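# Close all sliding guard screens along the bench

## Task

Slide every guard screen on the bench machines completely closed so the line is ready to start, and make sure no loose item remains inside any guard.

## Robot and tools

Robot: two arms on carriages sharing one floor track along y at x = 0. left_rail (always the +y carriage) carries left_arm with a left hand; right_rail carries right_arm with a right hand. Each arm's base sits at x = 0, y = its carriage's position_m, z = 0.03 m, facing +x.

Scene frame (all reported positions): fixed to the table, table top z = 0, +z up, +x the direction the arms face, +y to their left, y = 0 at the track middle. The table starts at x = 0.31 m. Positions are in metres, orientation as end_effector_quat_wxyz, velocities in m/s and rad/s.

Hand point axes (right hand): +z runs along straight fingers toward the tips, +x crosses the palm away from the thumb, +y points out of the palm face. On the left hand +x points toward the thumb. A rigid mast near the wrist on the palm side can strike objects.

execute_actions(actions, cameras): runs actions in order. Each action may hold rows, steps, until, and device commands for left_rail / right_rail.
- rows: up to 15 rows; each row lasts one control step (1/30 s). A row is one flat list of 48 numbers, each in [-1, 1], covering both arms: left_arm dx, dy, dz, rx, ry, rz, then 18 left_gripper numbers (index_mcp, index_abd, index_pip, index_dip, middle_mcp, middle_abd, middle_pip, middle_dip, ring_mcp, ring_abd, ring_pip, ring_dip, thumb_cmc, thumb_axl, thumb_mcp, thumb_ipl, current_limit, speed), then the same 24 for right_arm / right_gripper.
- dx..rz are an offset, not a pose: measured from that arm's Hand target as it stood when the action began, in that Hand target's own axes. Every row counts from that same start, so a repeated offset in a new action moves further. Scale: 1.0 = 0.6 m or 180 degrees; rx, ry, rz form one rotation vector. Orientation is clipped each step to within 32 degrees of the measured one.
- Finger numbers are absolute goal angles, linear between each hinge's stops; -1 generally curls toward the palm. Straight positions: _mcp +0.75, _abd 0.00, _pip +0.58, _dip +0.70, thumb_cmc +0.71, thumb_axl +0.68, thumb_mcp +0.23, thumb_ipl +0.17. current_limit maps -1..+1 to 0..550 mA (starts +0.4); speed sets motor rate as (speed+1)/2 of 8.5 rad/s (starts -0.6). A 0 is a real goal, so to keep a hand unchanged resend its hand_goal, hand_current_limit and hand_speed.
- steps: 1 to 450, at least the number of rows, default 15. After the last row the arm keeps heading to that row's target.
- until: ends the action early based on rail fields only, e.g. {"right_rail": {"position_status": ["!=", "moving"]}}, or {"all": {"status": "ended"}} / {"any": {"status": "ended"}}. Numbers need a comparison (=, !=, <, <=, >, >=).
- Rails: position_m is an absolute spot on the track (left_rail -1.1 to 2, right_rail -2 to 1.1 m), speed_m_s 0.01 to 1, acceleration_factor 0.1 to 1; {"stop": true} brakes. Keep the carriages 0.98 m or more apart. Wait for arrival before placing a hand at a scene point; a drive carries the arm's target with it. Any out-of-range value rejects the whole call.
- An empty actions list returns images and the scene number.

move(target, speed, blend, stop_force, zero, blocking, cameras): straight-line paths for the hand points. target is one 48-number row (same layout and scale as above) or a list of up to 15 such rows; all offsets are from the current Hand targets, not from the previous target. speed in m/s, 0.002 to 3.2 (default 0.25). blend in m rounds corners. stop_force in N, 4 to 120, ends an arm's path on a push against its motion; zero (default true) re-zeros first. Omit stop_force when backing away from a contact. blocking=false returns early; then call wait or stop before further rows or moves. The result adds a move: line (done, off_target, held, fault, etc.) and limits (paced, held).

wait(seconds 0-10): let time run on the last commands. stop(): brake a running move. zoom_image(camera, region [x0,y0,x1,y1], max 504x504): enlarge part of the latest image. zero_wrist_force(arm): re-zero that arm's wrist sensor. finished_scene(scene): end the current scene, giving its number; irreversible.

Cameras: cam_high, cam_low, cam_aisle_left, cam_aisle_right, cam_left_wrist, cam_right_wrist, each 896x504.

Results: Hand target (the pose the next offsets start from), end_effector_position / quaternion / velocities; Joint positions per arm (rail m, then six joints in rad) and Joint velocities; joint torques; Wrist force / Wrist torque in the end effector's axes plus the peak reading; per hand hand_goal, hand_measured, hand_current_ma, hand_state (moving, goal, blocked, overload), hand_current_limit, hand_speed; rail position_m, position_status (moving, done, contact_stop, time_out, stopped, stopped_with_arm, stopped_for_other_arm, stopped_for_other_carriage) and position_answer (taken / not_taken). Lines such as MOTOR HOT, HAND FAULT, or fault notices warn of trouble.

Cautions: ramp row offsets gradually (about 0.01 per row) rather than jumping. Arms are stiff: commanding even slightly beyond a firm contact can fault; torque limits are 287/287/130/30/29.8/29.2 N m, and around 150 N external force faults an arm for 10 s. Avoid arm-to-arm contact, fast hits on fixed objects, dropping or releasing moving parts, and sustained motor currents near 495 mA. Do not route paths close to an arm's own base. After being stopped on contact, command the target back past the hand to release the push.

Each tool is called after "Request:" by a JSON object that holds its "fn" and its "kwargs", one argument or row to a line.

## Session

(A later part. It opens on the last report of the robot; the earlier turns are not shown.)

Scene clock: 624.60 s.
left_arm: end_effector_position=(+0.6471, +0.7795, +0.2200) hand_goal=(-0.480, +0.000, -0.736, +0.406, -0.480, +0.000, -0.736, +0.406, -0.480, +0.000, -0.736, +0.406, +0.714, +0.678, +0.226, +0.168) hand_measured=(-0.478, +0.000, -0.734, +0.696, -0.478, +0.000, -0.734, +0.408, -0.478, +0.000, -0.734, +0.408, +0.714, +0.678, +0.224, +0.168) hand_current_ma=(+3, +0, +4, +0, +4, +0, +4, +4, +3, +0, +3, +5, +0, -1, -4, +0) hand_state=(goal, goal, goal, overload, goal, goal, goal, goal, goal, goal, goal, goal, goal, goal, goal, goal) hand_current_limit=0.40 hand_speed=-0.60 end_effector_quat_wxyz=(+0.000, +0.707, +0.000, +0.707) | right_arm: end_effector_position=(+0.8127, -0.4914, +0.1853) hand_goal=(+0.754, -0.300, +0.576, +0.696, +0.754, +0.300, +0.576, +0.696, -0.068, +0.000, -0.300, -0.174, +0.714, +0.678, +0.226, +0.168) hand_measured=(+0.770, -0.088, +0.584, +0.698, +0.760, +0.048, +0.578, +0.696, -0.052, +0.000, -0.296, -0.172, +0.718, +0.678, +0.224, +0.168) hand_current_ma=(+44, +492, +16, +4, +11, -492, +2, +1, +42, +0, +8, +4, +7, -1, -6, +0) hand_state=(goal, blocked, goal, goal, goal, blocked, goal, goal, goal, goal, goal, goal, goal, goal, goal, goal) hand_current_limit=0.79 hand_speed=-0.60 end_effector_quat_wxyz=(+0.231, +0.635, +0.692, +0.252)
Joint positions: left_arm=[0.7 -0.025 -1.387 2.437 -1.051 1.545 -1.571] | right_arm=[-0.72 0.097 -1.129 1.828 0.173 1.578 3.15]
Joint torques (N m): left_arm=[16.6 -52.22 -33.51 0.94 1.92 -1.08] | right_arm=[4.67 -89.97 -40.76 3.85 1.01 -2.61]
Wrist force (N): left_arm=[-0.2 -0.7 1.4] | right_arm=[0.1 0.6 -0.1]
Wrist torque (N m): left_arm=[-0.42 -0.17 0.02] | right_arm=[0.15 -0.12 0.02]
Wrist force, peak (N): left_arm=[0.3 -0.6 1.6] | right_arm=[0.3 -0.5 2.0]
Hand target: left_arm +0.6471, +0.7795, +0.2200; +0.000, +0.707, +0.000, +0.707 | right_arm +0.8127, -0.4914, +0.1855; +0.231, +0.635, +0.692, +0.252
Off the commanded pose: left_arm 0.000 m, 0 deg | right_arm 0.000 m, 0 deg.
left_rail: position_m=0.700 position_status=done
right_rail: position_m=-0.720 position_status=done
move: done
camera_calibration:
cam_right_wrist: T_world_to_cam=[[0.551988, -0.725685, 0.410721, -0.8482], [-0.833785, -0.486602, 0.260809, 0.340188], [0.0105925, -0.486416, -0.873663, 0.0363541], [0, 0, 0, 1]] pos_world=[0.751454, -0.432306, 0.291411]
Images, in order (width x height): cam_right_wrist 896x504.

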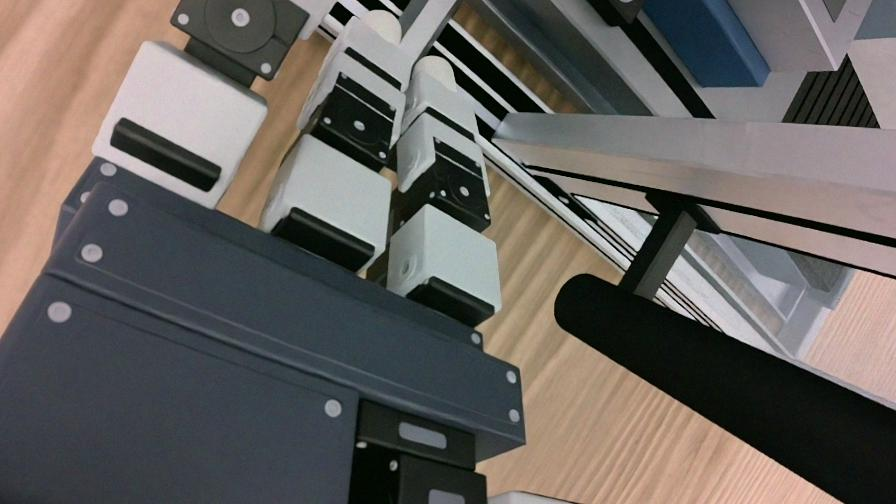

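Request:
{"fn": "move", "kwargs": {
  "target": [0,0,0,0,0,0,-0.48,0,-0.737,0.406,-0.48,0,-0.737,0.406,-0.48,0,-0.737,0.406,0.714,0.678,0.226,0.168,0.4,-0.6, 0,0,0,0,0,0,0.754,0.08,0.576,0.696,0.754,-0.08,0.576,0.696,-0.068,0,-0.30,-0.174,0.714,0.678,0.226,0.168,0.79,-0.6],
  "speed": 0.1
}}

Request:
{"fn": "move", "kwargs": {
  "target": [
    [0,0,0,0,0,0,-0.48,0,-0.737,0.406,-0.48,0,-0.737,0.406,-0.48,0,-0.737,0.406,0.714,0.678,0.226,0.168,0.4,-0.6, 0,-0.0338,-0.0283,0,0,0,0.754,0.08,0.576,0.696,0.754,-0.08,0.576,0.696,-0.068,0,-0.30,-0.174,0.714,0.678,0.226,0.168,0.79,-0.6],
    [0,0,0,0,0,0,-0.48,0,-0.737,0.406,-0.48,0,-0.737,0.406,-0.48,0,-0.737,0.406,0.714,0.678,0.226,0.168,0.4,-0.6, 0,-0.0438,-0.0165,0,0,0,0.754,0.08,0.576,0.696,0.754,-0.08,0.576,0.696,-0.068,0,-0.30,-0.174,0.714,0.678,0.226,0.168,0.79,-0.6]
  ],
  "speed": 0.05,
  "cameras": ["cam_right_wrist"]
}}

Request:
{"fn": "zoom_image", "kwargs": {
  "camera": "cam_right_wrist",
  "region": [320, 0, 520, 120]
}}

Scene clock: 705.37 s.
left_arm: end_effector_position=(+0.6471, +0.7795, +0.2200) hand_goal=(-0.480, +0.000, -0.736, +0.406, -0.480, +0.000, -0.736, +0.406, -0.480, +0.000, -0.736, +0.406, +0.714, +0.678, +0.226, +0.168) hand_measured=(-0.478, +0.000, -0.734, +0.696, -0.478, +0.000, -0.734, +0.408, -0.478, +0.000, -0.734, +0.408, +0.714, +0.678, +0.224, +0.168) hand_current_ma=(+3, +0, +4, +0, +4, +0, +4, +4, +3, +0, +3, +5, +0, -1, -4, +0) hand_state=(goal, goal, goal, overload, goal, goal, goal, goal, goal, goal, goal, goal, goal, goal, goal, goal) hand_current_limit=0.40 hand_speed=-0.60 end_effector_quat_wxyz=(+0.000, +0.707, +0.000, +0.707) | right_arm: end_effector_position=(+0.8127, -0.4914, +0.1855) hand_goal=(+0.754, +0.080, +0.576, +0.696, +0.754, -0.080, +0.576, +0.696, -0.068, +0.000, -0.300, -0.174, +0.714, +0.678, +0.226, +0.168) hand_measured=(+0.770, +0.076, +0.582, +0.698, +0.760, -0.076, +0.578, +0.696, -0.052, +0.000, -0.296, -0.172, +0.718, +0.678, +0.224, +0.168) hand_current_ma=(+39, -4, +12, +4, +10, +5, +2, +1, +42, +0, +8, +4, +7, -1, -6, +0) hand_state=(goal, goal, goal, goal, goal, goal, goal, goal, goal, goal, goal, goal, goal, goal, goal, goal) hand_current_limit=0.79 hand_speed=-0.60 end_effector_quat_wxyz=(+0.231, +0.635, +0.692, +0.252)
Joint positions: left_arm=[0.7 -0.025 -1.387 2.437 -1.051 1.545 -1.571] | right_arm=[-0.72 0.097 -1.129 1.828 0.173 1.578 3.15]
Joint torques (N m): left_arm=[15.76 -49.54 -33.4 0.86 1.98 -1] | right_arm=[5.87 -89.32 -41.45 4.42 0.61 -2.29]
Wrist force (N): left_arm=[0.3 -0.5 1.4] | right_arm=[0.2 0.1 0.9]
Wrist torque (N m): left_arm=[-0.40 -0.23 0.05] | right_arm=[0.06 -0.06 0.03]
Wrist force, peak (N): left_arm=[0.1 -0.7 2.0] | right_arm=[-0.7 0.6 -0.1]
Hand target: left_arm +0.6471, +0.7795, +0.2200; +0.000, +0.707, +0.000, +0.707 | right_arm +0.8127, -0.4914, +0.1855; +0.231, +0.635, +0.692, +0.252
Off the commanded pose: left_arm 0.000 m, 0 deg | right_arm 0.000 m, 0 deg.
left_rail: position_m=0.700 position_status=done
right_rail: position_m=-0.720 position_status=done
move: done

Scene clock: 706.90 s.
left_arm: end_effector_position=(+0.6471, +0.7795, +0.2200) hand_goal=(-0.480, +0.000, -0.736, +0.406, -0.480, +0.000, -0.736, +0.406, -0.480, +0.000, -0.736, +0.406, +0.714, +0.678, +0.226, +0.168) hand_measured=(-0.478, +0.000, -0.734, +0.696, -0.478, +0.000, -0.734, +0.408, -0.478, +0.000, -0.734, +0.408, +0.714, +0.678, +0.224, +0.168) hand_current_ma=(+3, +0, +4, +0, +4, +0, +4, +4, +3, +0, +3, +5, +0, -1, -4, +0) hand_state=(goal, goal, goal, overload, goal, goal, goal, goal, goal, goal, goal, goal, goal, goal, goal, goal) hand_current_limit=0.40 hand_speed=-0.60 end_effector_quat_wxyz=(+0.000, +0.707, +0.000, +0.707) | right_arm: end_effector_position=(+0.7863, -0.4937, +0.1764) hand_goal=(+0.754, +0.080, +0.576, +0.696, +0.754, -0.080, +0.576, +0.696, -0.068, +0.000, -0.300, -0.174, +0.714, +0.678, +0.226, +0.168) hand_measured=(+0.768, +0.076, +0.582, +0.698, +0.760, -0.076, +0.578, +0.696, -0.052, +0.000, -0.296, -0.172, +0.718, +0.678, +0.224, +0.168) hand_current_ma=(+36, -4, +11, +4, +10, +5, +2, +1, +42, +0, +8, +4, +7, -1, -6, +0) hand_state=(goal, goal, goal, goal, goal, goal, goal, goal, goal, goal, goal, goal, goal, goal, goal, goal) hand_current_limit=0.79 hand_speed=-0.60 end_effector_quat_wxyz=(+0.231, +0.635, +0.692, +0.252)
Joint positions: left_arm=[0.7 -0.025 -1.387 2.437 -1.051 1.545 -1.571] | right_arm=[-0.72 0.097 -1.153 1.887 0.138 1.578 3.151]
Joint torques (N m): left_arm=[17.78 -48.75 -34.34 0.99 2.11 -1.22] | right_arm=[12.16 -52.65 -21.98 -0.75 0.43 1.43]
Wrist force (N): left_arm=[-0.1 -0.7 1.3] | right_arm=[0.0 0.4 0.5]
Wrist torque (N m): left_arm=[-0.42 -0.18 0.02] | right_arm=[0.11 -0.03 0.00]
Wrist force, peak (N): left_arm=[0.0 -0.9 1.7] | right_arm=[0.3 1.2 0.4]
Hand target: left_arm +0.6471, +0.7795, +0.2200; +0.000, +0.707, +0.000, +0.707 | right_arm +0.7863, -0.4937, +0.1761; +0.231, +0.635, +0.692, +0.252
Off the commanded pose: left_arm 0.000 m, 0 deg | right_arm 0.000 m, 0 deg.
left_rail: position_m=0.700 position_status=done
right_rail: position_m=-0.720 position_status=done
move: done
camera_calibration:
cam_right_wrist: T_world_to_cam=[[0.551988, -0.725685, 0.410721, -0.831568], [-0.833785, -0.486602, 0.260809, 0.319426], [0.0105925, -0.486416, -0.873663, 0.027788], [0, 0, 0, 1]] pos_world=[0.725054, -0.434506, 0.282511]
Images, in order (width x height): cam_right_wrist 896x504.

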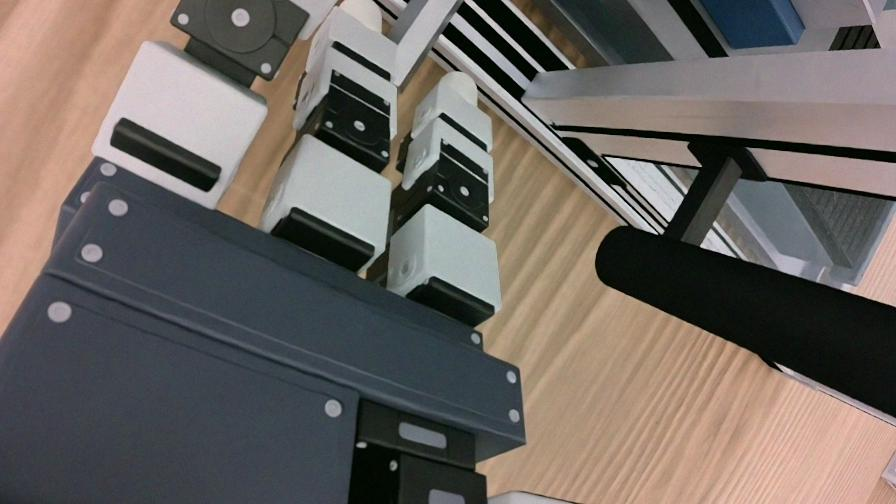

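Scaled by 2.520.

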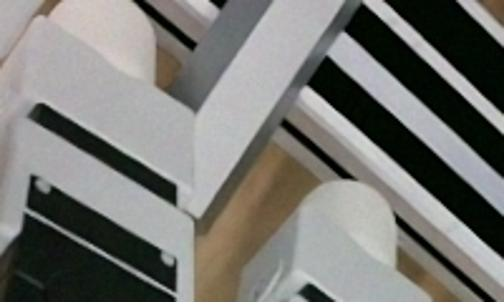

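Request:
{"fn": "execute_actions", "kwargs": {
  "actions": [
    {"rows":[[0,0,0,0,0,0,-0.48,0,-0.737,0.406,-0.48,0,-0.737,0.406,-0.48,0,-0.737,0.406,0.714,0.678,0.226,0.168,0.4,-0.6, 0,0,0,0,0,0,0.754,-0.3,0.576,0.696,0.754,0.3,0.576,0.696,-0.068,0,-0.30,-0.174,0.714,0.678,0.226,0.168,0.79,-0.6]],"steps":25}
  ]
}}

Request:
{"fn": "move", "kwargs": {
  "target": [0,0,0,0,0,0,-0.48,0,-0.737,0.406,-0.48,0,-0.737,0.406,-0.48,0,-0.737,0.406,0.714,0.678,0.226,0.168,0.4,-0.6, 0,-0.0255,-0.0214,0,0,0,0.754,-0.3,0.576,0.696,0.754,0.3,0.576,0.696,-0.068,0,-0.30,-0.174,0.714,0.678,0.226,0.168,0.79,-0.6],
  "speed": 0.03,
  "cameras": ["cam_right_wrist"]
}}

Request:
{"fn": "zoom_image", "kwargs": {
  "camera": "cam_right_wrist",
  "region": [320, 0, 520, 120]
}}

Scene clock: 720.87 s.
left_arm: end_effector_position=(+0.6471, +0.7795, +0.2200) hand_goal=(-0.480, +0.000, -0.736, +0.406, -0.480, +0.000, -0.736, +0.406, -0.480, +0.000, -0.736, +0.406, +0.714, +0.678, +0.226, +0.168) hand_measured=(-0.478, +0.000, -0.734, +0.696, -0.478, +0.000, -0.734, +0.408, -0.478, +0.000, -0.734, +0.408, +0.714, +0.678, +0.224, +0.168) hand_current_ma=(+3, +0, +4, +0, +4, +0, +4, +4, +3, +0, +3, +5, +0, -1, -4, +0) hand_state=(goal, goal, goal, overload, goal, goal, goal, goal, goal, goal, goal, goal, goal, goal, goal, goal) hand_current_limit=0.40 hand_speed=-0.60 end_effector_quat_wxyz=(+0.000, +0.707, +0.000, +0.707) | right_arm: end_effector_position=(+0.7863, -0.4937, +0.1761) hand_goal=(+0.754, -0.300, +0.576, +0.696, +0.754, +0.300, +0.576, +0.696, -0.068, +0.000, -0.300, -0.174, +0.714, +0.678, +0.226, +0.168) hand_measured=(+0.768, -0.034, +0.582, +0.698, +0.760, +0.024, +0.578, +0.696, -0.052, +0.000, -0.296, -0.172, +0.718, +0.678, +0.224, +0.168) hand_current_ma=(+35, +492, +11, +4, +11, -492, +2, +1, +42, +0, +8, +4, +7, -1, -6, +0) hand_state=(goal, blocked, goal, goal, goal, blocked, goal, goal, goal, goal, goal, goal, goal, goal, goal, goal) hand_current_limit=0.79 hand_speed=-0.60 end_effector_quat_wxyz=(+0.231, +0.635, +0.692, +0.252)
Joint positions: left_arm=[0.7 -0.025 -1.387 2.437 -1.051 1.545 -1.571] | right_arm=[-0.72 0.097 -1.152 1.887 0.137 1.578 3.151]
Joint torques (N m): left_arm=[17.87 -47.56 -34.4 0.98 1.97 -1.08] | right_arm=[8.97 -55.82 -22.97 -0.81 -0.95 0.4]
Wrist force (N): left_arm=[-0.1 -0.5 1.6] | right_arm=[0.0 0.3 1.0]
Wrist torque (N m): left_arm=[-0.41 -0.17 0.02] | right_arm=[0.13 -0.05 0.00]
Wrist force, peak (N): left_arm=[-0.2 -0.8 1.9] | right_arm=[0.2 0.0 1.3]
Hand target: left_arm +0.6471, +0.7795, +0.2200; +0.000, +0.707, +0.000, +0.707 | right_arm +0.7863, -0.4937, +0.1761; +0.231, +0.635, +0.692, +0.252
Off the commanded pose: left_arm 0.000 m, 0 deg | right_arm 0.000 m, 0 deg.
left_rail: position_m=0.700 position_status=done
right_rail: position_m=-0.720 position_status=done

Scene clock: 721.97 s.
left_arm: end_effector_position=(+0.6471, +0.7795, +0.2200) hand_goal=(-0.480, +0.000, -0.736, +0.406, -0.480, +0.000, -0.736, +0.406, -0.480, +0.000, -0.736, +0.406, +0.714, +0.678, +0.226, +0.168) hand_measured=(-0.478, +0.000, -0.734, +0.696, -0.478, +0.000, -0.734, +0.408, -0.478, +0.000, -0.734, +0.408, +0.714, +0.678, +0.224, +0.168) hand_current_ma=(+3, +0, +4, +0, +4, +0, +4, +4, +3, +0, +3, +5, +0, -1, -4, +0) hand_state=(goal, goal, goal, overload, goal, goal, goal, goal, goal, goal, goal, goal, goal, goal, goal, goal) hand_current_limit=0.40 hand_speed=-0.60 end_effector_quat_wxyz=(+0.000, +0.707, +0.000, +0.707) | right_arm: end_effector_position=(+0.7666, -0.4954, +0.1761) hand_goal=(+0.754, -0.300, +0.576, +0.696, +0.754, +0.300, +0.576, +0.696, -0.068, +0.000, -0.300, -0.174, +0.714, +0.678, +0.226, +0.168) hand_measured=(+0.768, -0.034, +0.582, +0.698, +0.760, +0.024, +0.578, +0.696, -0.052, +0.000, -0.296, -0.172, +0.718, +0.678, +0.224, +0.168) hand_current_ma=(+33, +492, +10, +4, +10, -492, +2, +1, +42, +0, +8, +4, +7, -1, -6, +0) hand_state=(goal, blocked, goal, goal, goal, blocked, goal, goal, goal, goal, goal, goal, goal, goal, goal, goal) hand_current_limit=0.79 hand_speed=-0.60 end_effector_quat_wxyz=(+0.231, +0.635, +0.692, +0.252)
Joint positions: left_arm=[0.7 -0.025 -1.387 2.437 -1.051 1.545 -1.571] | right_arm=[-0.72 0.098 -1.178 1.927 0.123 1.578 3.151]
Joint torques (N m): left_arm=[18.15 -47.63 -34.19 1.29 2.1 -1.2] | right_arm=[11.93 -83.58 -19.89 -0.33 1.25 1.74]
Wrist force (N): left_arm=[0.0 -0.8 1.3] | right_arm=[0.0 -0.5 1.2]
Wrist torque (N m): left_arm=[-0.41 -0.19 0.03] | right_arm=[0.07 -0.02 -0.02]
Wrist force, peak (N): left_arm=[-0.1 -0.9 1.7] | right_arm=[0.4 0.7 1.5]
Hand target: left_arm +0.6471, +0.7795, +0.2200; +0.000, +0.707, +0.000, +0.707 | right_arm +0.7664, -0.4954, +0.1761; +0.231, +0.635, +0.692, +0.252
Off the commanded pose: left_arm 0.000 m, 0 deg | right_arm 0.000 m, 0 deg.
left_rail: position_m=0.700 position_status=done
right_rail: position_m=-0.720 position_status=done
move: done
camera_calibration:
cam_right_wrist: T_world_to_cam=[[0.551989, -0.725711, 0.410672, -0.821803], [-0.833785, -0.486562, 0.260882, 0.302248], [0.0104925, -0.486417, -0.873664, 0.0269783], [0, 0, 0, 1]] pos_world=[0.705354, -0.436206, 0.282211]
Images, in order (width x height): cam_right_wrist 896x504.

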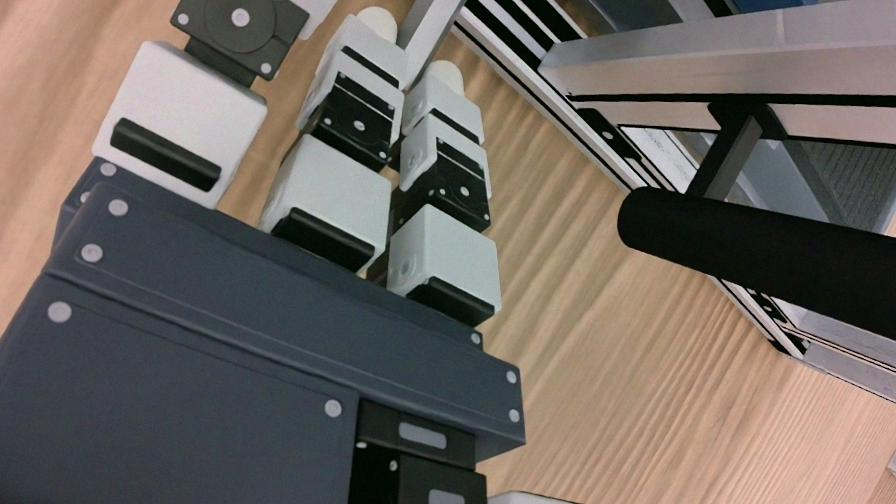

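Scaled by 2.520.

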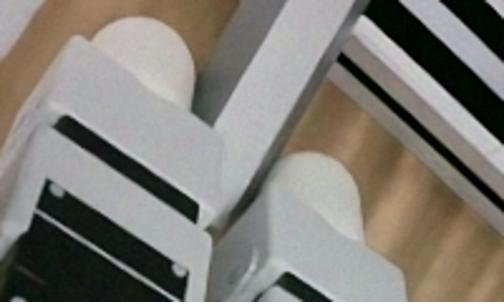

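Request:
{"fn": "move", "kwargs": {
  "target": [0,0,0,0,0,0,-0.48,0,-0.737,0.406,-0.48,0,-0.737,0.406,-0.48,0,-0.737,0.406,0.714,0.678,0.226,0.168,0.4,-0.6, 0,-0.0383,-0.0321,0,0,0,0.754,-0.3,0.576,0.696,0.754,0.3,0.576,0.696,-0.068,0,-0.30,-0.174,0.714,0.678,0.226,0.168,0.79,-0.6],
  "speed": 0.04,
  "cameras": ["cam_right_wrist", "cam_aisle_left", "cam_aisle_right"]
}}

Request:
{"fn": "zoom_image", "kwargs": {
  "camera": "cam_right_wrist",
  "region": [320, 0, 520, 120]
}}

Request:
{"fn": "zoom_image", "kwargs": {
  "camera": "cam_aisle_left",
  "region": [796, 250, 896, 350]
}}

Scene clock: 733.90 s.
left_arm: end_effector_position=(+0.6471, +0.7795, +0.2200) hand_goal=(-0.480, +0.000, -0.736, +0.406, -0.480, +0.000, -0.736, +0.406, -0.480, +0.000, -0.736, +0.406, +0.714, +0.678, +0.226, +0.168) hand_measured=(-0.478, +0.000, -0.734, +0.696, -0.478, +0.000, -0.734, +0.408, -0.478, +0.000, -0.734, +0.408, +0.714, +0.678, +0.224, +0.168) hand_current_ma=(+3, +0, +4, +0, +4, +0, +4, +4, +3, +0, +3, +5, +0, -1, -4, +0) hand_state=(goal, goal, goal, overload, goal, goal, goal, goal, goal, goal, goal, goal, goal, goal, goal, goal) hand_current_limit=0.40 hand_speed=-0.60 end_effector_quat_wxyz=(+0.000, +0.707, +0.000, +0.707) | right_arm: end_effector_position=(+0.7367, -0.4979, +0.1761) hand_goal=(+0.754, -0.300, +0.576, +0.696, +0.754, +0.300, +0.576, +0.696, -0.068, +0.000, -0.300, -0.174, +0.714, +0.678, +0.226, +0.168) hand_measured=(+0.770, -0.034, +0.582, +0.698, +0.762, +0.024, +0.578, +0.696, -0.052, +0.000, -0.296, -0.172, +0.718, +0.678, +0.224, +0.168) hand_current_ma=(+38, +492, +11, +4, +15, -492, +2, +1, +42, +0, +8, +4, +7, -1, -6, +0) hand_state=(goal, blocked, goal, goal, goal, blocked, goal, goal, goal, goal, goal, goal, goal, goal, goal, goal) hand_current_limit=0.79 hand_speed=-0.60 end_effector_quat_wxyz=(+0.231, +0.635, +0.692, +0.252)
Joint positions: left_arm=[0.7 -0.025 -1.387 2.437 -1.051 1.545 -1.571] | right_arm=[-0.72 0.098 -1.216 1.986 0.102 1.579 3.152]
Joint torques (N m): left_arm=[18.07 -44.13 -34.04 1 2.17 -1.16] | right_arm=[11.06 -82.94 -21.85 -0.48 1.27 1.82]
Wrist force (N): left_arm=[0.2 -0.5 1.5] | right_arm=[0.4 -0.2 1.3]
Wrist torque (N m): left_arm=[-0.40 -0.22 0.05] | right_arm=[0.14 -0.06 0.04]
Wrist force, peak (N): left_arm=[-0.3 -1.0 1.9] | right_arm=[0.1 -0.2 1.9]
Hand target: left_arm +0.6471, +0.7795, +0.2200; +0.000, +0.707, +0.000, +0.707 | right_arm +0.7366, -0.4980, +0.1761; +0.231, +0.635, +0.692, +0.252
Off the commanded pose: left_arm 0.000 m, 0 deg | right_arm 0.000 m, 0 deg.
left_rail: position_m=0.700 position_status=done
right_rail: position_m=-0.720 position_status=done
move: done
camera_calibration:
cam_right_wrist: T_world_to_cam=[[0.551989, -0.725711, 0.410672, -0.807186], [-0.833785, -0.486562, 0.260882, 0.276053], [0.0104925, -0.486417, -0.873664, 0.0260274], [0, 0, 0, 1]] pos_world=[0.675454, -0.438806, 0.282211]
Images, in order (width x height): cam_aisle_left 896x504, cam_aisle_right 896x504, cam_right_wrist 896x504.

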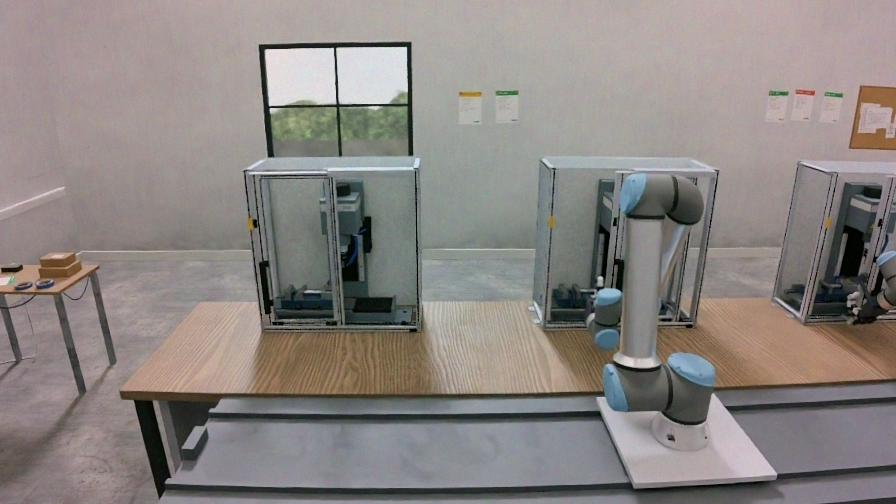

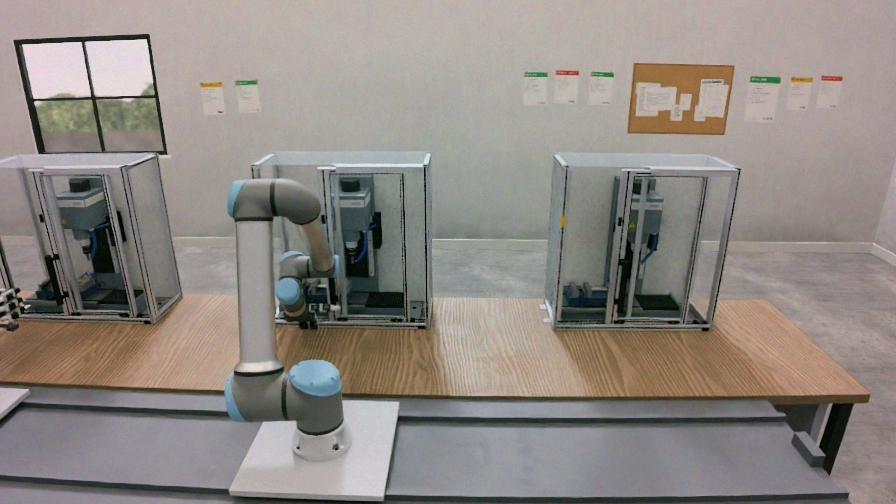

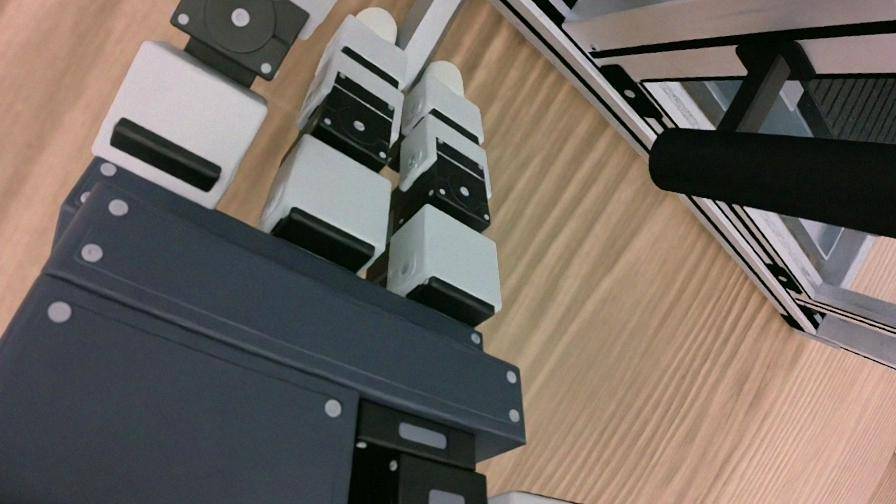

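Scaled by 2.520.

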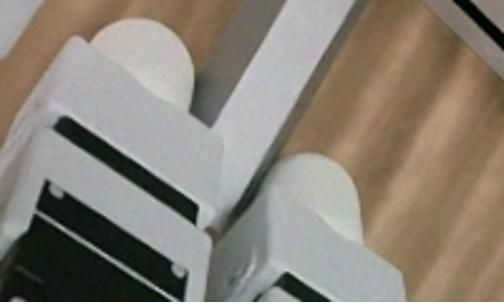

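Scaled by 5.040.

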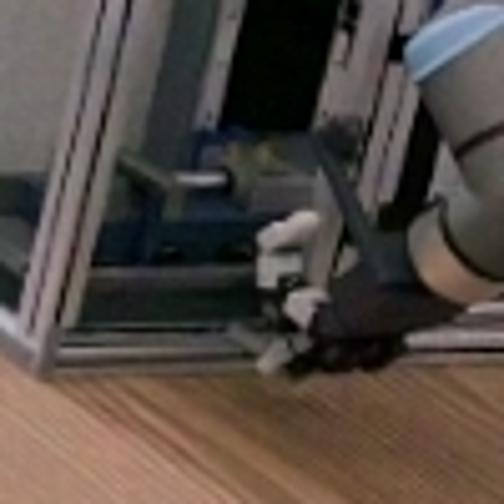

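Request:
{"fn": "move", "kwargs": {
  "target": [0,0,0,0,0,0,-0.48,0,-0.737,0.406,-0.48,0,-0.737,0.406,-0.48,0,-0.737,0.406,0.714,0.678,0.226,0.168,0.4,-0.6, 0,-0.0194,0.036,0,0,0,0.754,-0.3,0.576,0.696,0.754,0.3,0.576,0.696,-0.068,0,-0.30,-0.174,0.714,0.678,0.226,0.168,0.79,-0.6],
  "speed": 0.02,
  "stop_force": 6,
  "cameras": ["cam_right_wrist", "cam_aisle_left", "cam_aisle_right"]
}}

Request:
{"fn": "zoom_image", "kwargs": {
  "camera": "cam_right_wrist",
  "region": [320, 0, 520, 120]
}}

Request:
{"fn": "zoom_image", "kwargs": {
  "camera": "cam_aisle_left",
  "region": [796, 250, 896, 350]
}}

Scene clock: 751.23 s.
left_arm: end_effector_position=(+0.6471, +0.7795, +0.2200) hand_goal=(-0.480, +0.000, -0.736, +0.406, -0.480, +0.000, -0.736, +0.406, -0.480, +0.000, -0.736, +0.406, +0.714, +0.678, +0.226, +0.168) hand_measured=(-0.478, +0.000, -0.734, +0.696, -0.478, +0.000, -0.734, +0.408, -0.478, +0.000, -0.734, +0.408, +0.714, +0.678, +0.224, +0.168) hand_current_ma=(+3, +0, +4, +0, +4, +0, +4, +4, +3, +0, +3, +5, +0, -1, -4, +0) hand_state=(goal, goal, goal, overload, goal, goal, goal, goal, goal, goal, goal, goal, goal, goal, goal, goal) hand_current_limit=0.40 hand_speed=-0.60 end_effector_quat_wxyz=(+0.000, +0.707, +0.000, +0.707) | right_arm: end_effector_position=(+0.7415, -0.4975, +0.1521) hand_goal=(+0.754, -0.300, +0.576, +0.696, +0.754, +0.300, +0.576, +0.696, -0.068, +0.000, -0.300, -0.174, +0.714, +0.678, +0.226, +0.168) hand_measured=(+0.772, -0.034, +0.584, +0.698, +0.764, +0.024, +0.580, +0.698, -0.052, +0.000, -0.296, -0.172, +0.718, +0.678, +0.224, +0.168) hand_current_ma=(+49, +492, +18, +4, +24, -492, +6, +2, +42, +0, +8, +4, +7, -1, -6, +0) hand_state=(goal, blocked, goal, goal, goal, blocked, goal, goal, goal, goal, goal, goal, goal, goal, goal, goal) hand_current_limit=0.79 hand_speed=-0.60 end_effector_quat_wxyz=(+0.231, +0.635, +0.692, +0.252)
Joint positions: left_arm=[0.7 -0.025 -1.387 2.437 -1.051 1.545 -1.571] | right_arm=[-0.72 0.098 -1.179 1.989 0.063 1.579 3.152]
Joint torques (N m): left_arm=[18.78 -42.01 -34.11 1.12 2.03 -1.11] | right_arm=[-14.93 -46.82 -18.85 -0.93 -0.78 -1.52]
Wrist force (N): left_arm=[0.0 -0.8 1.6] | right_arm=[-0.1 0.5 -3.1]
Wrist torque (N m): left_arm=[-0.46 -0.19 0.04] | right_arm=[0.42 0.00 -0.01]
Wrist force, peak (N): left_arm=[-0.2 -0.4 2.0] | right_arm=[0.3 0.7 -3.4]
Hand target: left_arm +0.6471, +0.7795, +0.2200; +0.000, +0.707, +0.000, +0.707 | right_arm +0.7415, -0.4975, +0.1521; +0.231, +0.635, +0.692, +0.252
Off the commanded pose: left_arm 0.000 m, 0 deg | right_arm 0.000 m, 0 deg.
left_rail: position_m=0.700 position_status=done
right_rail: position_m=-0.720 position_status=done
move: done
camera_calibration:
cam_right_wrist: T_world_to_cam=[[0.551988, -0.725685, 0.410721, -0.799616], [-0.833785, -0.486602, 0.260809, 0.286561], [0.0105925, -0.486416, -0.873663, 0.00518415], [0, 0, 0, 1]] pos_world=[0.680254, -0.438306, 0.258211]
Images, in order (width x height): cam_aisle_left 896x504, cam_aisle_right 896x504, cam_right_wrist 896x504.

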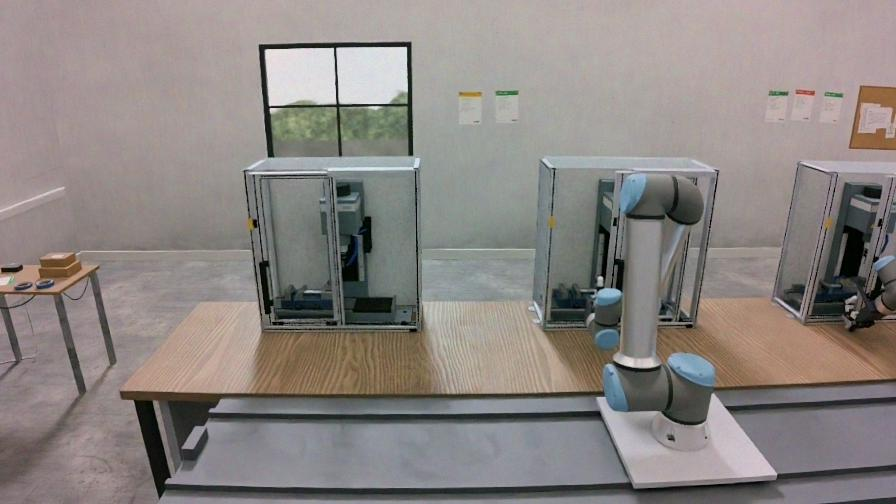

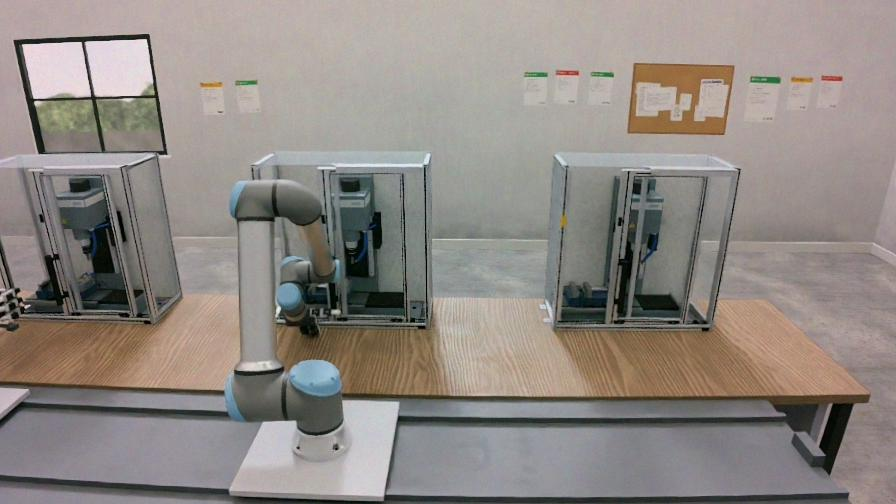

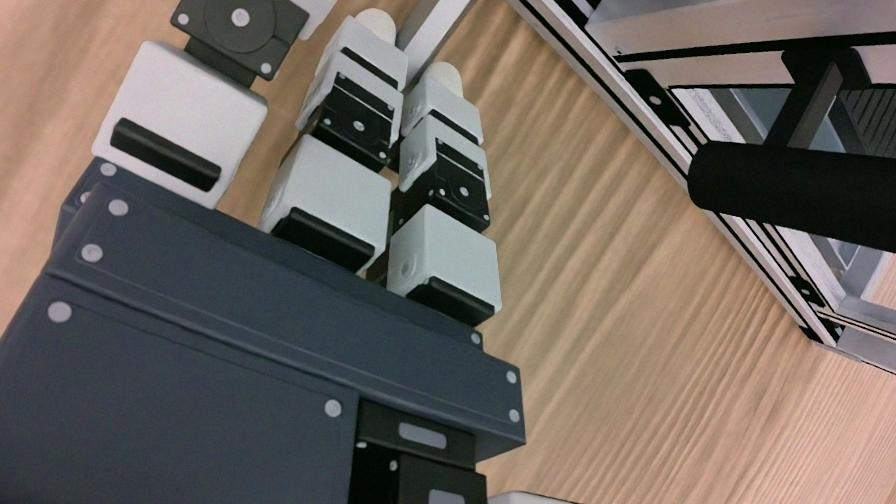

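Scaled by 2.520.

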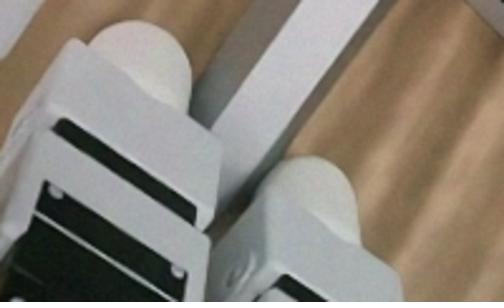

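Scaled by 5.040.

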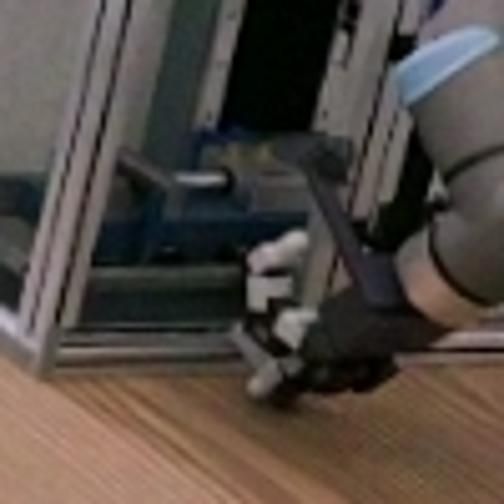

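Request:
{"fn": "execute_actions", "kwargs": {
  "actions": [
    {"rows":[[0,0,0,0,0,0,-0.48,0,-0.737,0.406,-0.48,0,-0.737,0.406,-0.48,0,-0.737,0.406,0.714,0.678,0.226,0.168,0.4,-0.6, 0,0,0,0,0,0,0.754,0.08,0.576,0.696,0.754,-0.08,0.576,0.696,-0.068,0,-0.30,-0.174,0.714,0.678,0.226,0.168,0.4,-0.85]],"steps":40}
  ],
  "cameras": ["cam_right_wrist", "cam_aisle_left"]
}}

Request:
{"fn": "zoom_image", "kwargs": {
  "camera": "cam_right_wrist",
  "region": [320, 0, 520, 120]
}}

Request:
{"fn": "zoom_image", "kwargs": {
  "camera": "cam_aisle_left",
  "region": [796, 250, 896, 350]
}}

Scene clock: 777.63 s.
left_arm: end_effector_position=(+0.6471, +0.7795, +0.2200) hand_goal=(-0.480, +0.000, -0.736, +0.406, -0.480, +0.000, -0.736, +0.406, -0.480, +0.000, -0.736, +0.406, +0.714, +0.678, +0.226, +0.168) hand_measured=(-0.478, +0.000, -0.734, +0.696, -0.478, +0.000, -0.734, +0.408, -0.478, +0.000, -0.734, +0.408, +0.714, +0.678, +0.224, +0.168) hand_current_ma=(+3, +0, +4, +0, +4, +0, +4, +4, +3, +0, +3, +5, +0, -1, -4, +0) hand_state=(goal, goal, goal, overload, goal, goal, goal, goal, goal, goal, goal, goal, goal, goal, goal, goal) hand_current_limit=0.40 hand_speed=-0.60 end_effector_quat_wxyz=(+0.000, +0.707, +0.000, +0.707) | right_arm: end_effector_position=(+0.7415, -0.4975, +0.1521) hand_goal=(+0.754, +0.080, +0.576, +0.696, +0.754, -0.080, +0.576, +0.696, -0.068, +0.000, -0.300, -0.174, +0.714, +0.678, +0.226, +0.168) hand_measured=(+0.770, +0.076, +0.582, +0.698, +0.764, -0.076, +0.580, +0.698, -0.052, +0.000, -0.296, -0.172, +0.718, +0.678, +0.224, +0.168) hand_current_ma=(+39, -5, +12, +4, +24, +5, +6, +2, +42, +0, +8, +4, +7, -1, -6, +0) hand_state=(goal, goal, goal, goal, goal, goal, goal, goal, goal, goal, goal, goal, goal, goal, goal, goal) hand_current_limit=0.40 hand_speed=-0.85 end_effector_quat_wxyz=(+0.231, +0.635, +0.692, +0.252)
Joint positions: left_arm=[0.7 -0.025 -1.387 2.437 -1.051 1.545 -1.571] | right_arm=[-0.72 0.098 -1.179 1.989 0.063 1.579 3.152]
Joint torques (N m): left_arm=[16.5 -39.95 -34.38 0.99 2.21 -1.19] | right_arm=[-15.53 -54.45 -19.13 1.1 -0.29 -1.43]
Wrist force (N): left_arm=[0.0 -0.7 1.4] | right_arm=[0.6 0.0 0.0]
Wrist torque (N m): left_arm=[-0.42 -0.20 0.04] | right_arm=[0.12 -0.07 0.04]
Wrist force, peak (N): left_arm=[-0.1 -1.0 1.7] | right_arm=[0.2 0.2 -3.8]
Hand target: left_arm +0.6471, +0.7795, +0.2200; +0.000, +0.707, +0.000, +0.707 | right_arm +0.7415, -0.4975, +0.1521; +0.231, +0.635, +0.692, +0.252
Off the commanded pose: left_arm 0.000 m, 0 deg | right_arm 0.000 m, 0 deg.
left_rail: position_m=0.700 position_status=done
right_rail: position_m=-0.720 position_status=done
camera_calibration:
cam_right_wrist: T_world_to_cam=[[0.551988, -0.725685, 0.410721, -0.799689], [-0.833785, -0.486602, 0.260809, 0.286513], [0.0105925, -0.486416, -0.873663, 0.00513551], [0, 0, 0, 1]] pos_world=[0.680254, -0.438406, 0.258211]
Images, in order (width x height): cam_aisle_left 896x504, cam_right_wrist 896x504.

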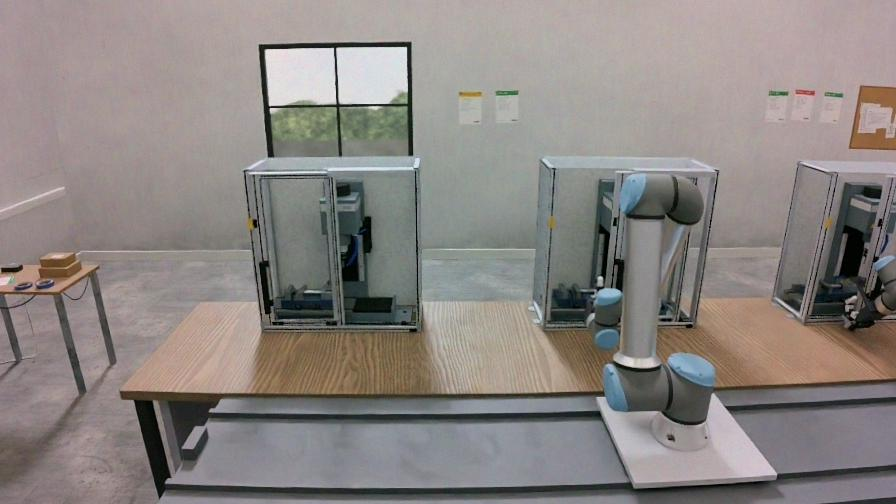

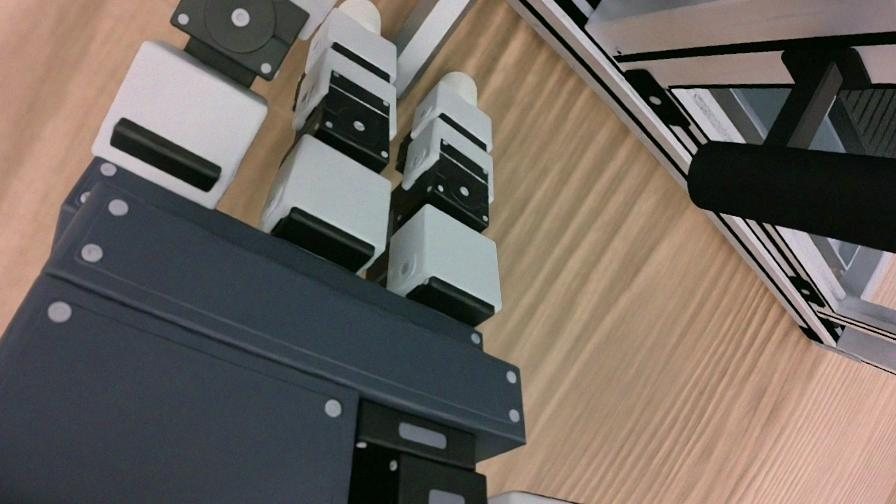

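Scaled by 2.520.

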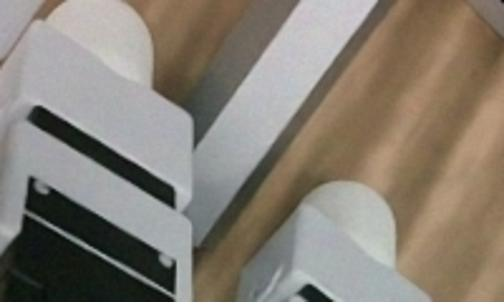

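Scaled by 5.040.

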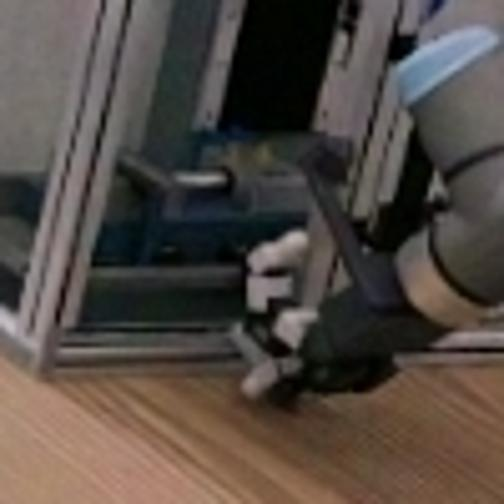

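Request:
{"fn": "move", "kwargs": {
  "target": [0,0,0,0,0,0,-0.48,0,-0.737,0.406,-0.48,0,-0.737,0.406,-0.48,0,-0.737,0.406,0.714,0.678,0.226,0.168,0.4,-0.6, 0,0.0472,0.0318,0,0,0,0.754,0.08,0.576,0.696,0.754,-0.08,0.576,0.696,-0.068,0,-0.30,-0.174,0.714,0.678,0.226,0.168,0.79,-0.6],
  "speed": 0.04,
  "stop_force": 5,
  "cameras": ["cam_right_wrist"]
}}

Request:
{"fn": "zoom_image", "kwargs": {
  "camera": "cam_right_wrist",
  "region": [320, 0, 520, 120]
}}

Request:
{"fn": "execute_actions", "kwargs": {
  "actions": [
    {"rows":[[0,0,0,0,0,0,-0.48,0,-0.737,0.406,-0.48,0,-0.737,0.406,-0.48,0,-0.737,0.406,0.714,0.678,0.226,0.168,0.4,-0.6, 0,0,0,0,0,0,0.754,-0.3,0.576,0.696,0.754,0.3,0.576,0.696,-0.068,0,-0.30,-0.174,0.714,0.678,0.226,0.168,0.79,-0.6]],"steps":25}
  ],
  "cameras": ["cam_right_wrist"]
}}

Request:
{"fn": "zoom_image", "kwargs": {
  "camera": "cam_right_wrist",
  "region": [320, 0, 520, 120]
}}

Scene clock: 799.60 s.
left_arm: end_effector_position=(+0.6471, +0.7795, +0.2200) hand_goal=(-0.480, +0.000, -0.736, +0.406, -0.480, +0.000, -0.736, +0.406, -0.480, +0.000, -0.736, +0.406, +0.714, +0.678, +0.226, +0.168) hand_measured=(-0.478, +0.000, -0.734, +0.696, -0.478, +0.000, -0.734, +0.408, -0.478, +0.000, -0.734, +0.408, +0.714, +0.678, +0.224, +0.168) hand_current_ma=(+3, +0, +4, +0, +4, +0, +4, +4, +3, +0, +3, +5, +0, -1, -4, +0) hand_state=(goal, goal, goal, overload, goal, goal, goal, goal, goal, goal, goal, goal, goal, goal, goal, goal) hand_current_limit=0.40 hand_speed=-0.60 end_effector_quat_wxyz=(+0.000, +0.707, +0.000, +0.707) | right_arm: end_effector_position=(+0.7753, -0.4946, +0.1557) hand_goal=(+0.754, +0.080, +0.576, +0.696, +0.754, -0.080, +0.576, +0.696, -0.068, +0.000, -0.300, -0.174, +0.714, +0.678, +0.226, +0.168) hand_measured=(+0.768, +0.076, +0.582, +0.698, +0.764, -0.076, +0.580, +0.698, -0.052, +0.000, -0.296, -0.172, +0.718, +0.678, +0.224, +0.168) hand_current_ma=(+37, -5, +12, +4, +24, +5, +6, +2, +42, +0, +8, +4, +7, -1, -6, +0) hand_state=(goal, goal, goal, goal, goal, goal, goal, goal, goal, goal, goal, goal, goal, goal, goal, goal) hand_current_limit=0.79 hand_speed=-0.60 end_effector_quat_wxyz=(+0.231, +0.635, +0.692, +0.252)
Joint positions: left_arm=[0.7 -0.025 -1.387 2.437 -1.051 1.545 -1.571] | right_arm=[-0.72 0.098 -1.142 1.92 0.094 1.578 3.151]
Joint torques (N m): left_arm=[17.73 -37.29 -34.35 1.03 2.11 -1.17] | right_arm=[-16.66 -50.18 -38.76 4.08 0.02 -0.87]
Wrist force (N): left_arm=[-0.1 -0.6 1.7] | right_arm=[-0.1 0.3 0.5]
Wrist torque (N m): left_arm=[-0.43 -0.17 0.02] | right_arm=[0.10 -0.02 -0.01]
Wrist force, peak (N): left_arm=[0.2 -0.5 1.9] | right_arm=[0.4 0.8 0.8]
Hand target: left_arm +0.6471, +0.7795, +0.2200; +0.000, +0.707, +0.000, +0.707 | right_arm +0.7753, -0.4946, +0.1557; +0.231, +0.635, +0.692, +0.252
Off the commanded pose: left_arm 0.000 m, 0 deg | right_arm 0.000 m, 0 deg.
left_rail: position_m=0.700 position_status=done
right_rail: position_m=-0.720 position_status=done
move: done
camera_calibration:
cam_right_wrist: T_world_to_cam=[[0.552049, -0.725649, 0.410702, -0.817743], [-0.833745, -0.486655, 0.260838, 0.315107], [0.0105934, -0.486416, -0.873663, 0.0093325], [0, 0, 0, 1]] pos_world=[0.714054, -0.435506, 0.261811]
Images, in order (width x height): cam_right_wrist 896x504.

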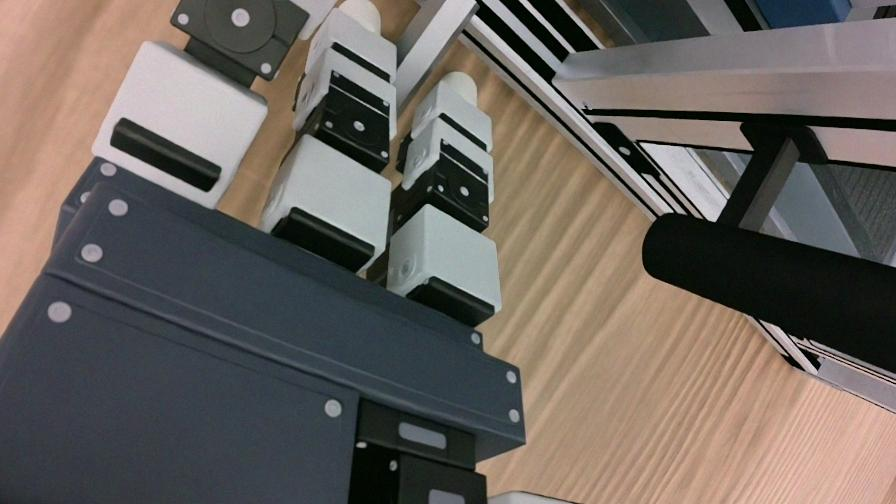

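Scaled by 2.520.

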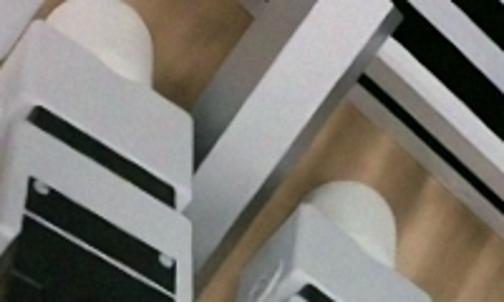

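Scene clock: 800.63 s.
left_arm: end_effector_position=(+0.6471, +0.7795, +0.2200) hand_goal=(-0.480, +0.000, -0.736, +0.406, -0.480, +0.000, -0.736, +0.406, -0.480, +0.000, -0.736, +0.406, +0.714, +0.678, +0.226, +0.168) hand_measured=(-0.478, +0.000, -0.734, +0.696, -0.478, +0.000, -0.734, +0.408, -0.478, +0.000, -0.734, +0.408, +0.714, +0.678, +0.224, +0.168) hand_current_ma=(+3, +0, +4, +0, +4, +0, +4, +4, +3, +0, +3, +5, +0, -1, -4, +0) hand_state=(goal, goal, goal, overload, goal, goal, goal, goal, goal, goal, goal, goal, goal, goal, goal, goal) hand_current_limit=0.40 hand_speed=-0.60 end_effector_quat_wxyz=(+0.000, +0.707, +0.000, +0.707) | right_arm: end_effector_position=(+0.7753, -0.4946, +0.1557) hand_goal=(+0.754, -0.300, +0.576, +0.696, +0.754, +0.300, +0.576, +0.696, -0.068, +0.000, -0.300, -0.174, +0.714, +0.678, +0.226, +0.168) hand_measured=(+0.768, -0.028, +0.582, +0.698, +0.764, +0.018, +0.580, +0.698, -0.052, +0.000, -0.296, -0.172, +0.718, +0.678, +0.224, +0.168) hand_current_ma=(+34, +492, +12, +4, +22, -492, +6, +2, +42, +0, +8, +4, +7, -1, -6, +0) hand_state=(goal, blocked, goal, goal, goal, blocked, goal, goal, goal, goal, goal, goal, goal, goal, goal, goal) hand_current_limit=0.79 hand_speed=-0.60 end_effector_quat_wxyz=(+0.231, +0.635, +0.692, +0.252)
Joint positions: left_arm=[0.7 -0.025 -1.387 2.437 -1.051 1.545 -1.571] | right_arm=[-0.72 0.098 -1.142 1.92 0.094 1.578 3.151]
Joint torques (N m): left_arm=[16.14 -36.76 -33.96 0.99 2.07 -1.2] | right_arm=[-14.63 -53.5 -37.25 1.69 1.37 -0.44]
Wrist force (N): left_arm=[0.4 -0.6 1.3] | right_arm=[-0.4 0.8 -3.2]
Wrist torque (N m): left_arm=[-0.40 -0.24 0.06] | right_arm=[0.40 -0.08 -0.03]
Wrist force, peak (N): left_arm=[0.3 -0.6 1.8] | right_arm=[-0.8 0.8 -3.7]
Hand target: left_arm +0.6471, +0.7795, +0.2200; +0.000, +0.707, +0.000, +0.707 | right_arm +0.7753, -0.4946, +0.1557; +0.231, +0.635, +0.692, +0.252
Off the commanded pose: left_arm 0.000 m, 0 deg | right_arm 0.000 m, 0 deg.
left_rail: position_m=0.700 position_status=done
right_rail: position_m=-0.720 position_status=done
camera_calibration:
cam_right_wrist: T_world_to_cam=[[0.551989, -0.725711, 0.410672, -0.81772], [-0.833785, -0.486562, 0.260882, 0.315165], [0.0104925, -0.486417, -0.873664, 0.00940478], [0, 0, 0, 1]] pos_world=[0.714054, -0.435506, 0.261811]
Images, in order (width x height): cam_right_wrist 896x504.

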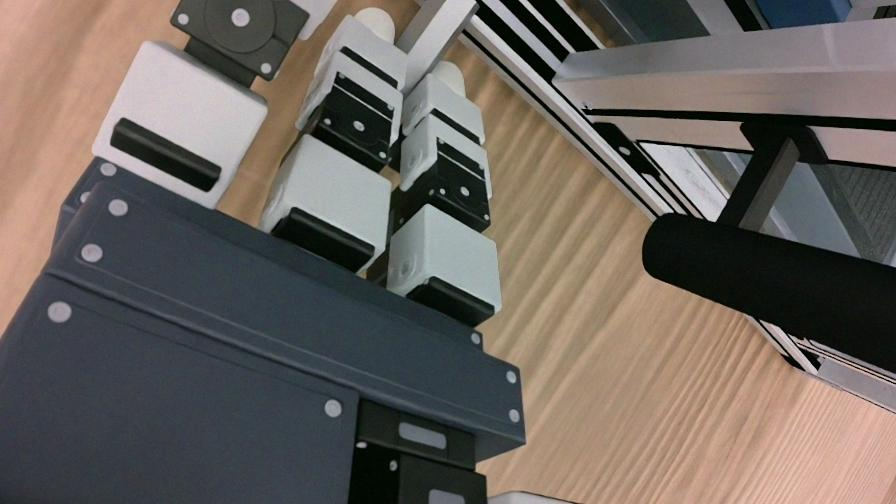

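Scaled by 2.520.

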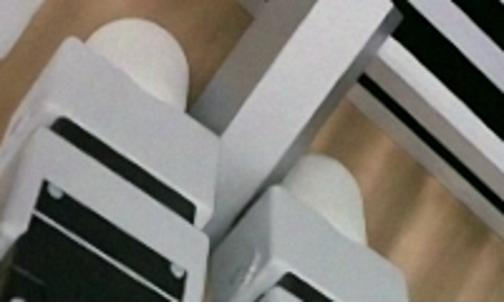

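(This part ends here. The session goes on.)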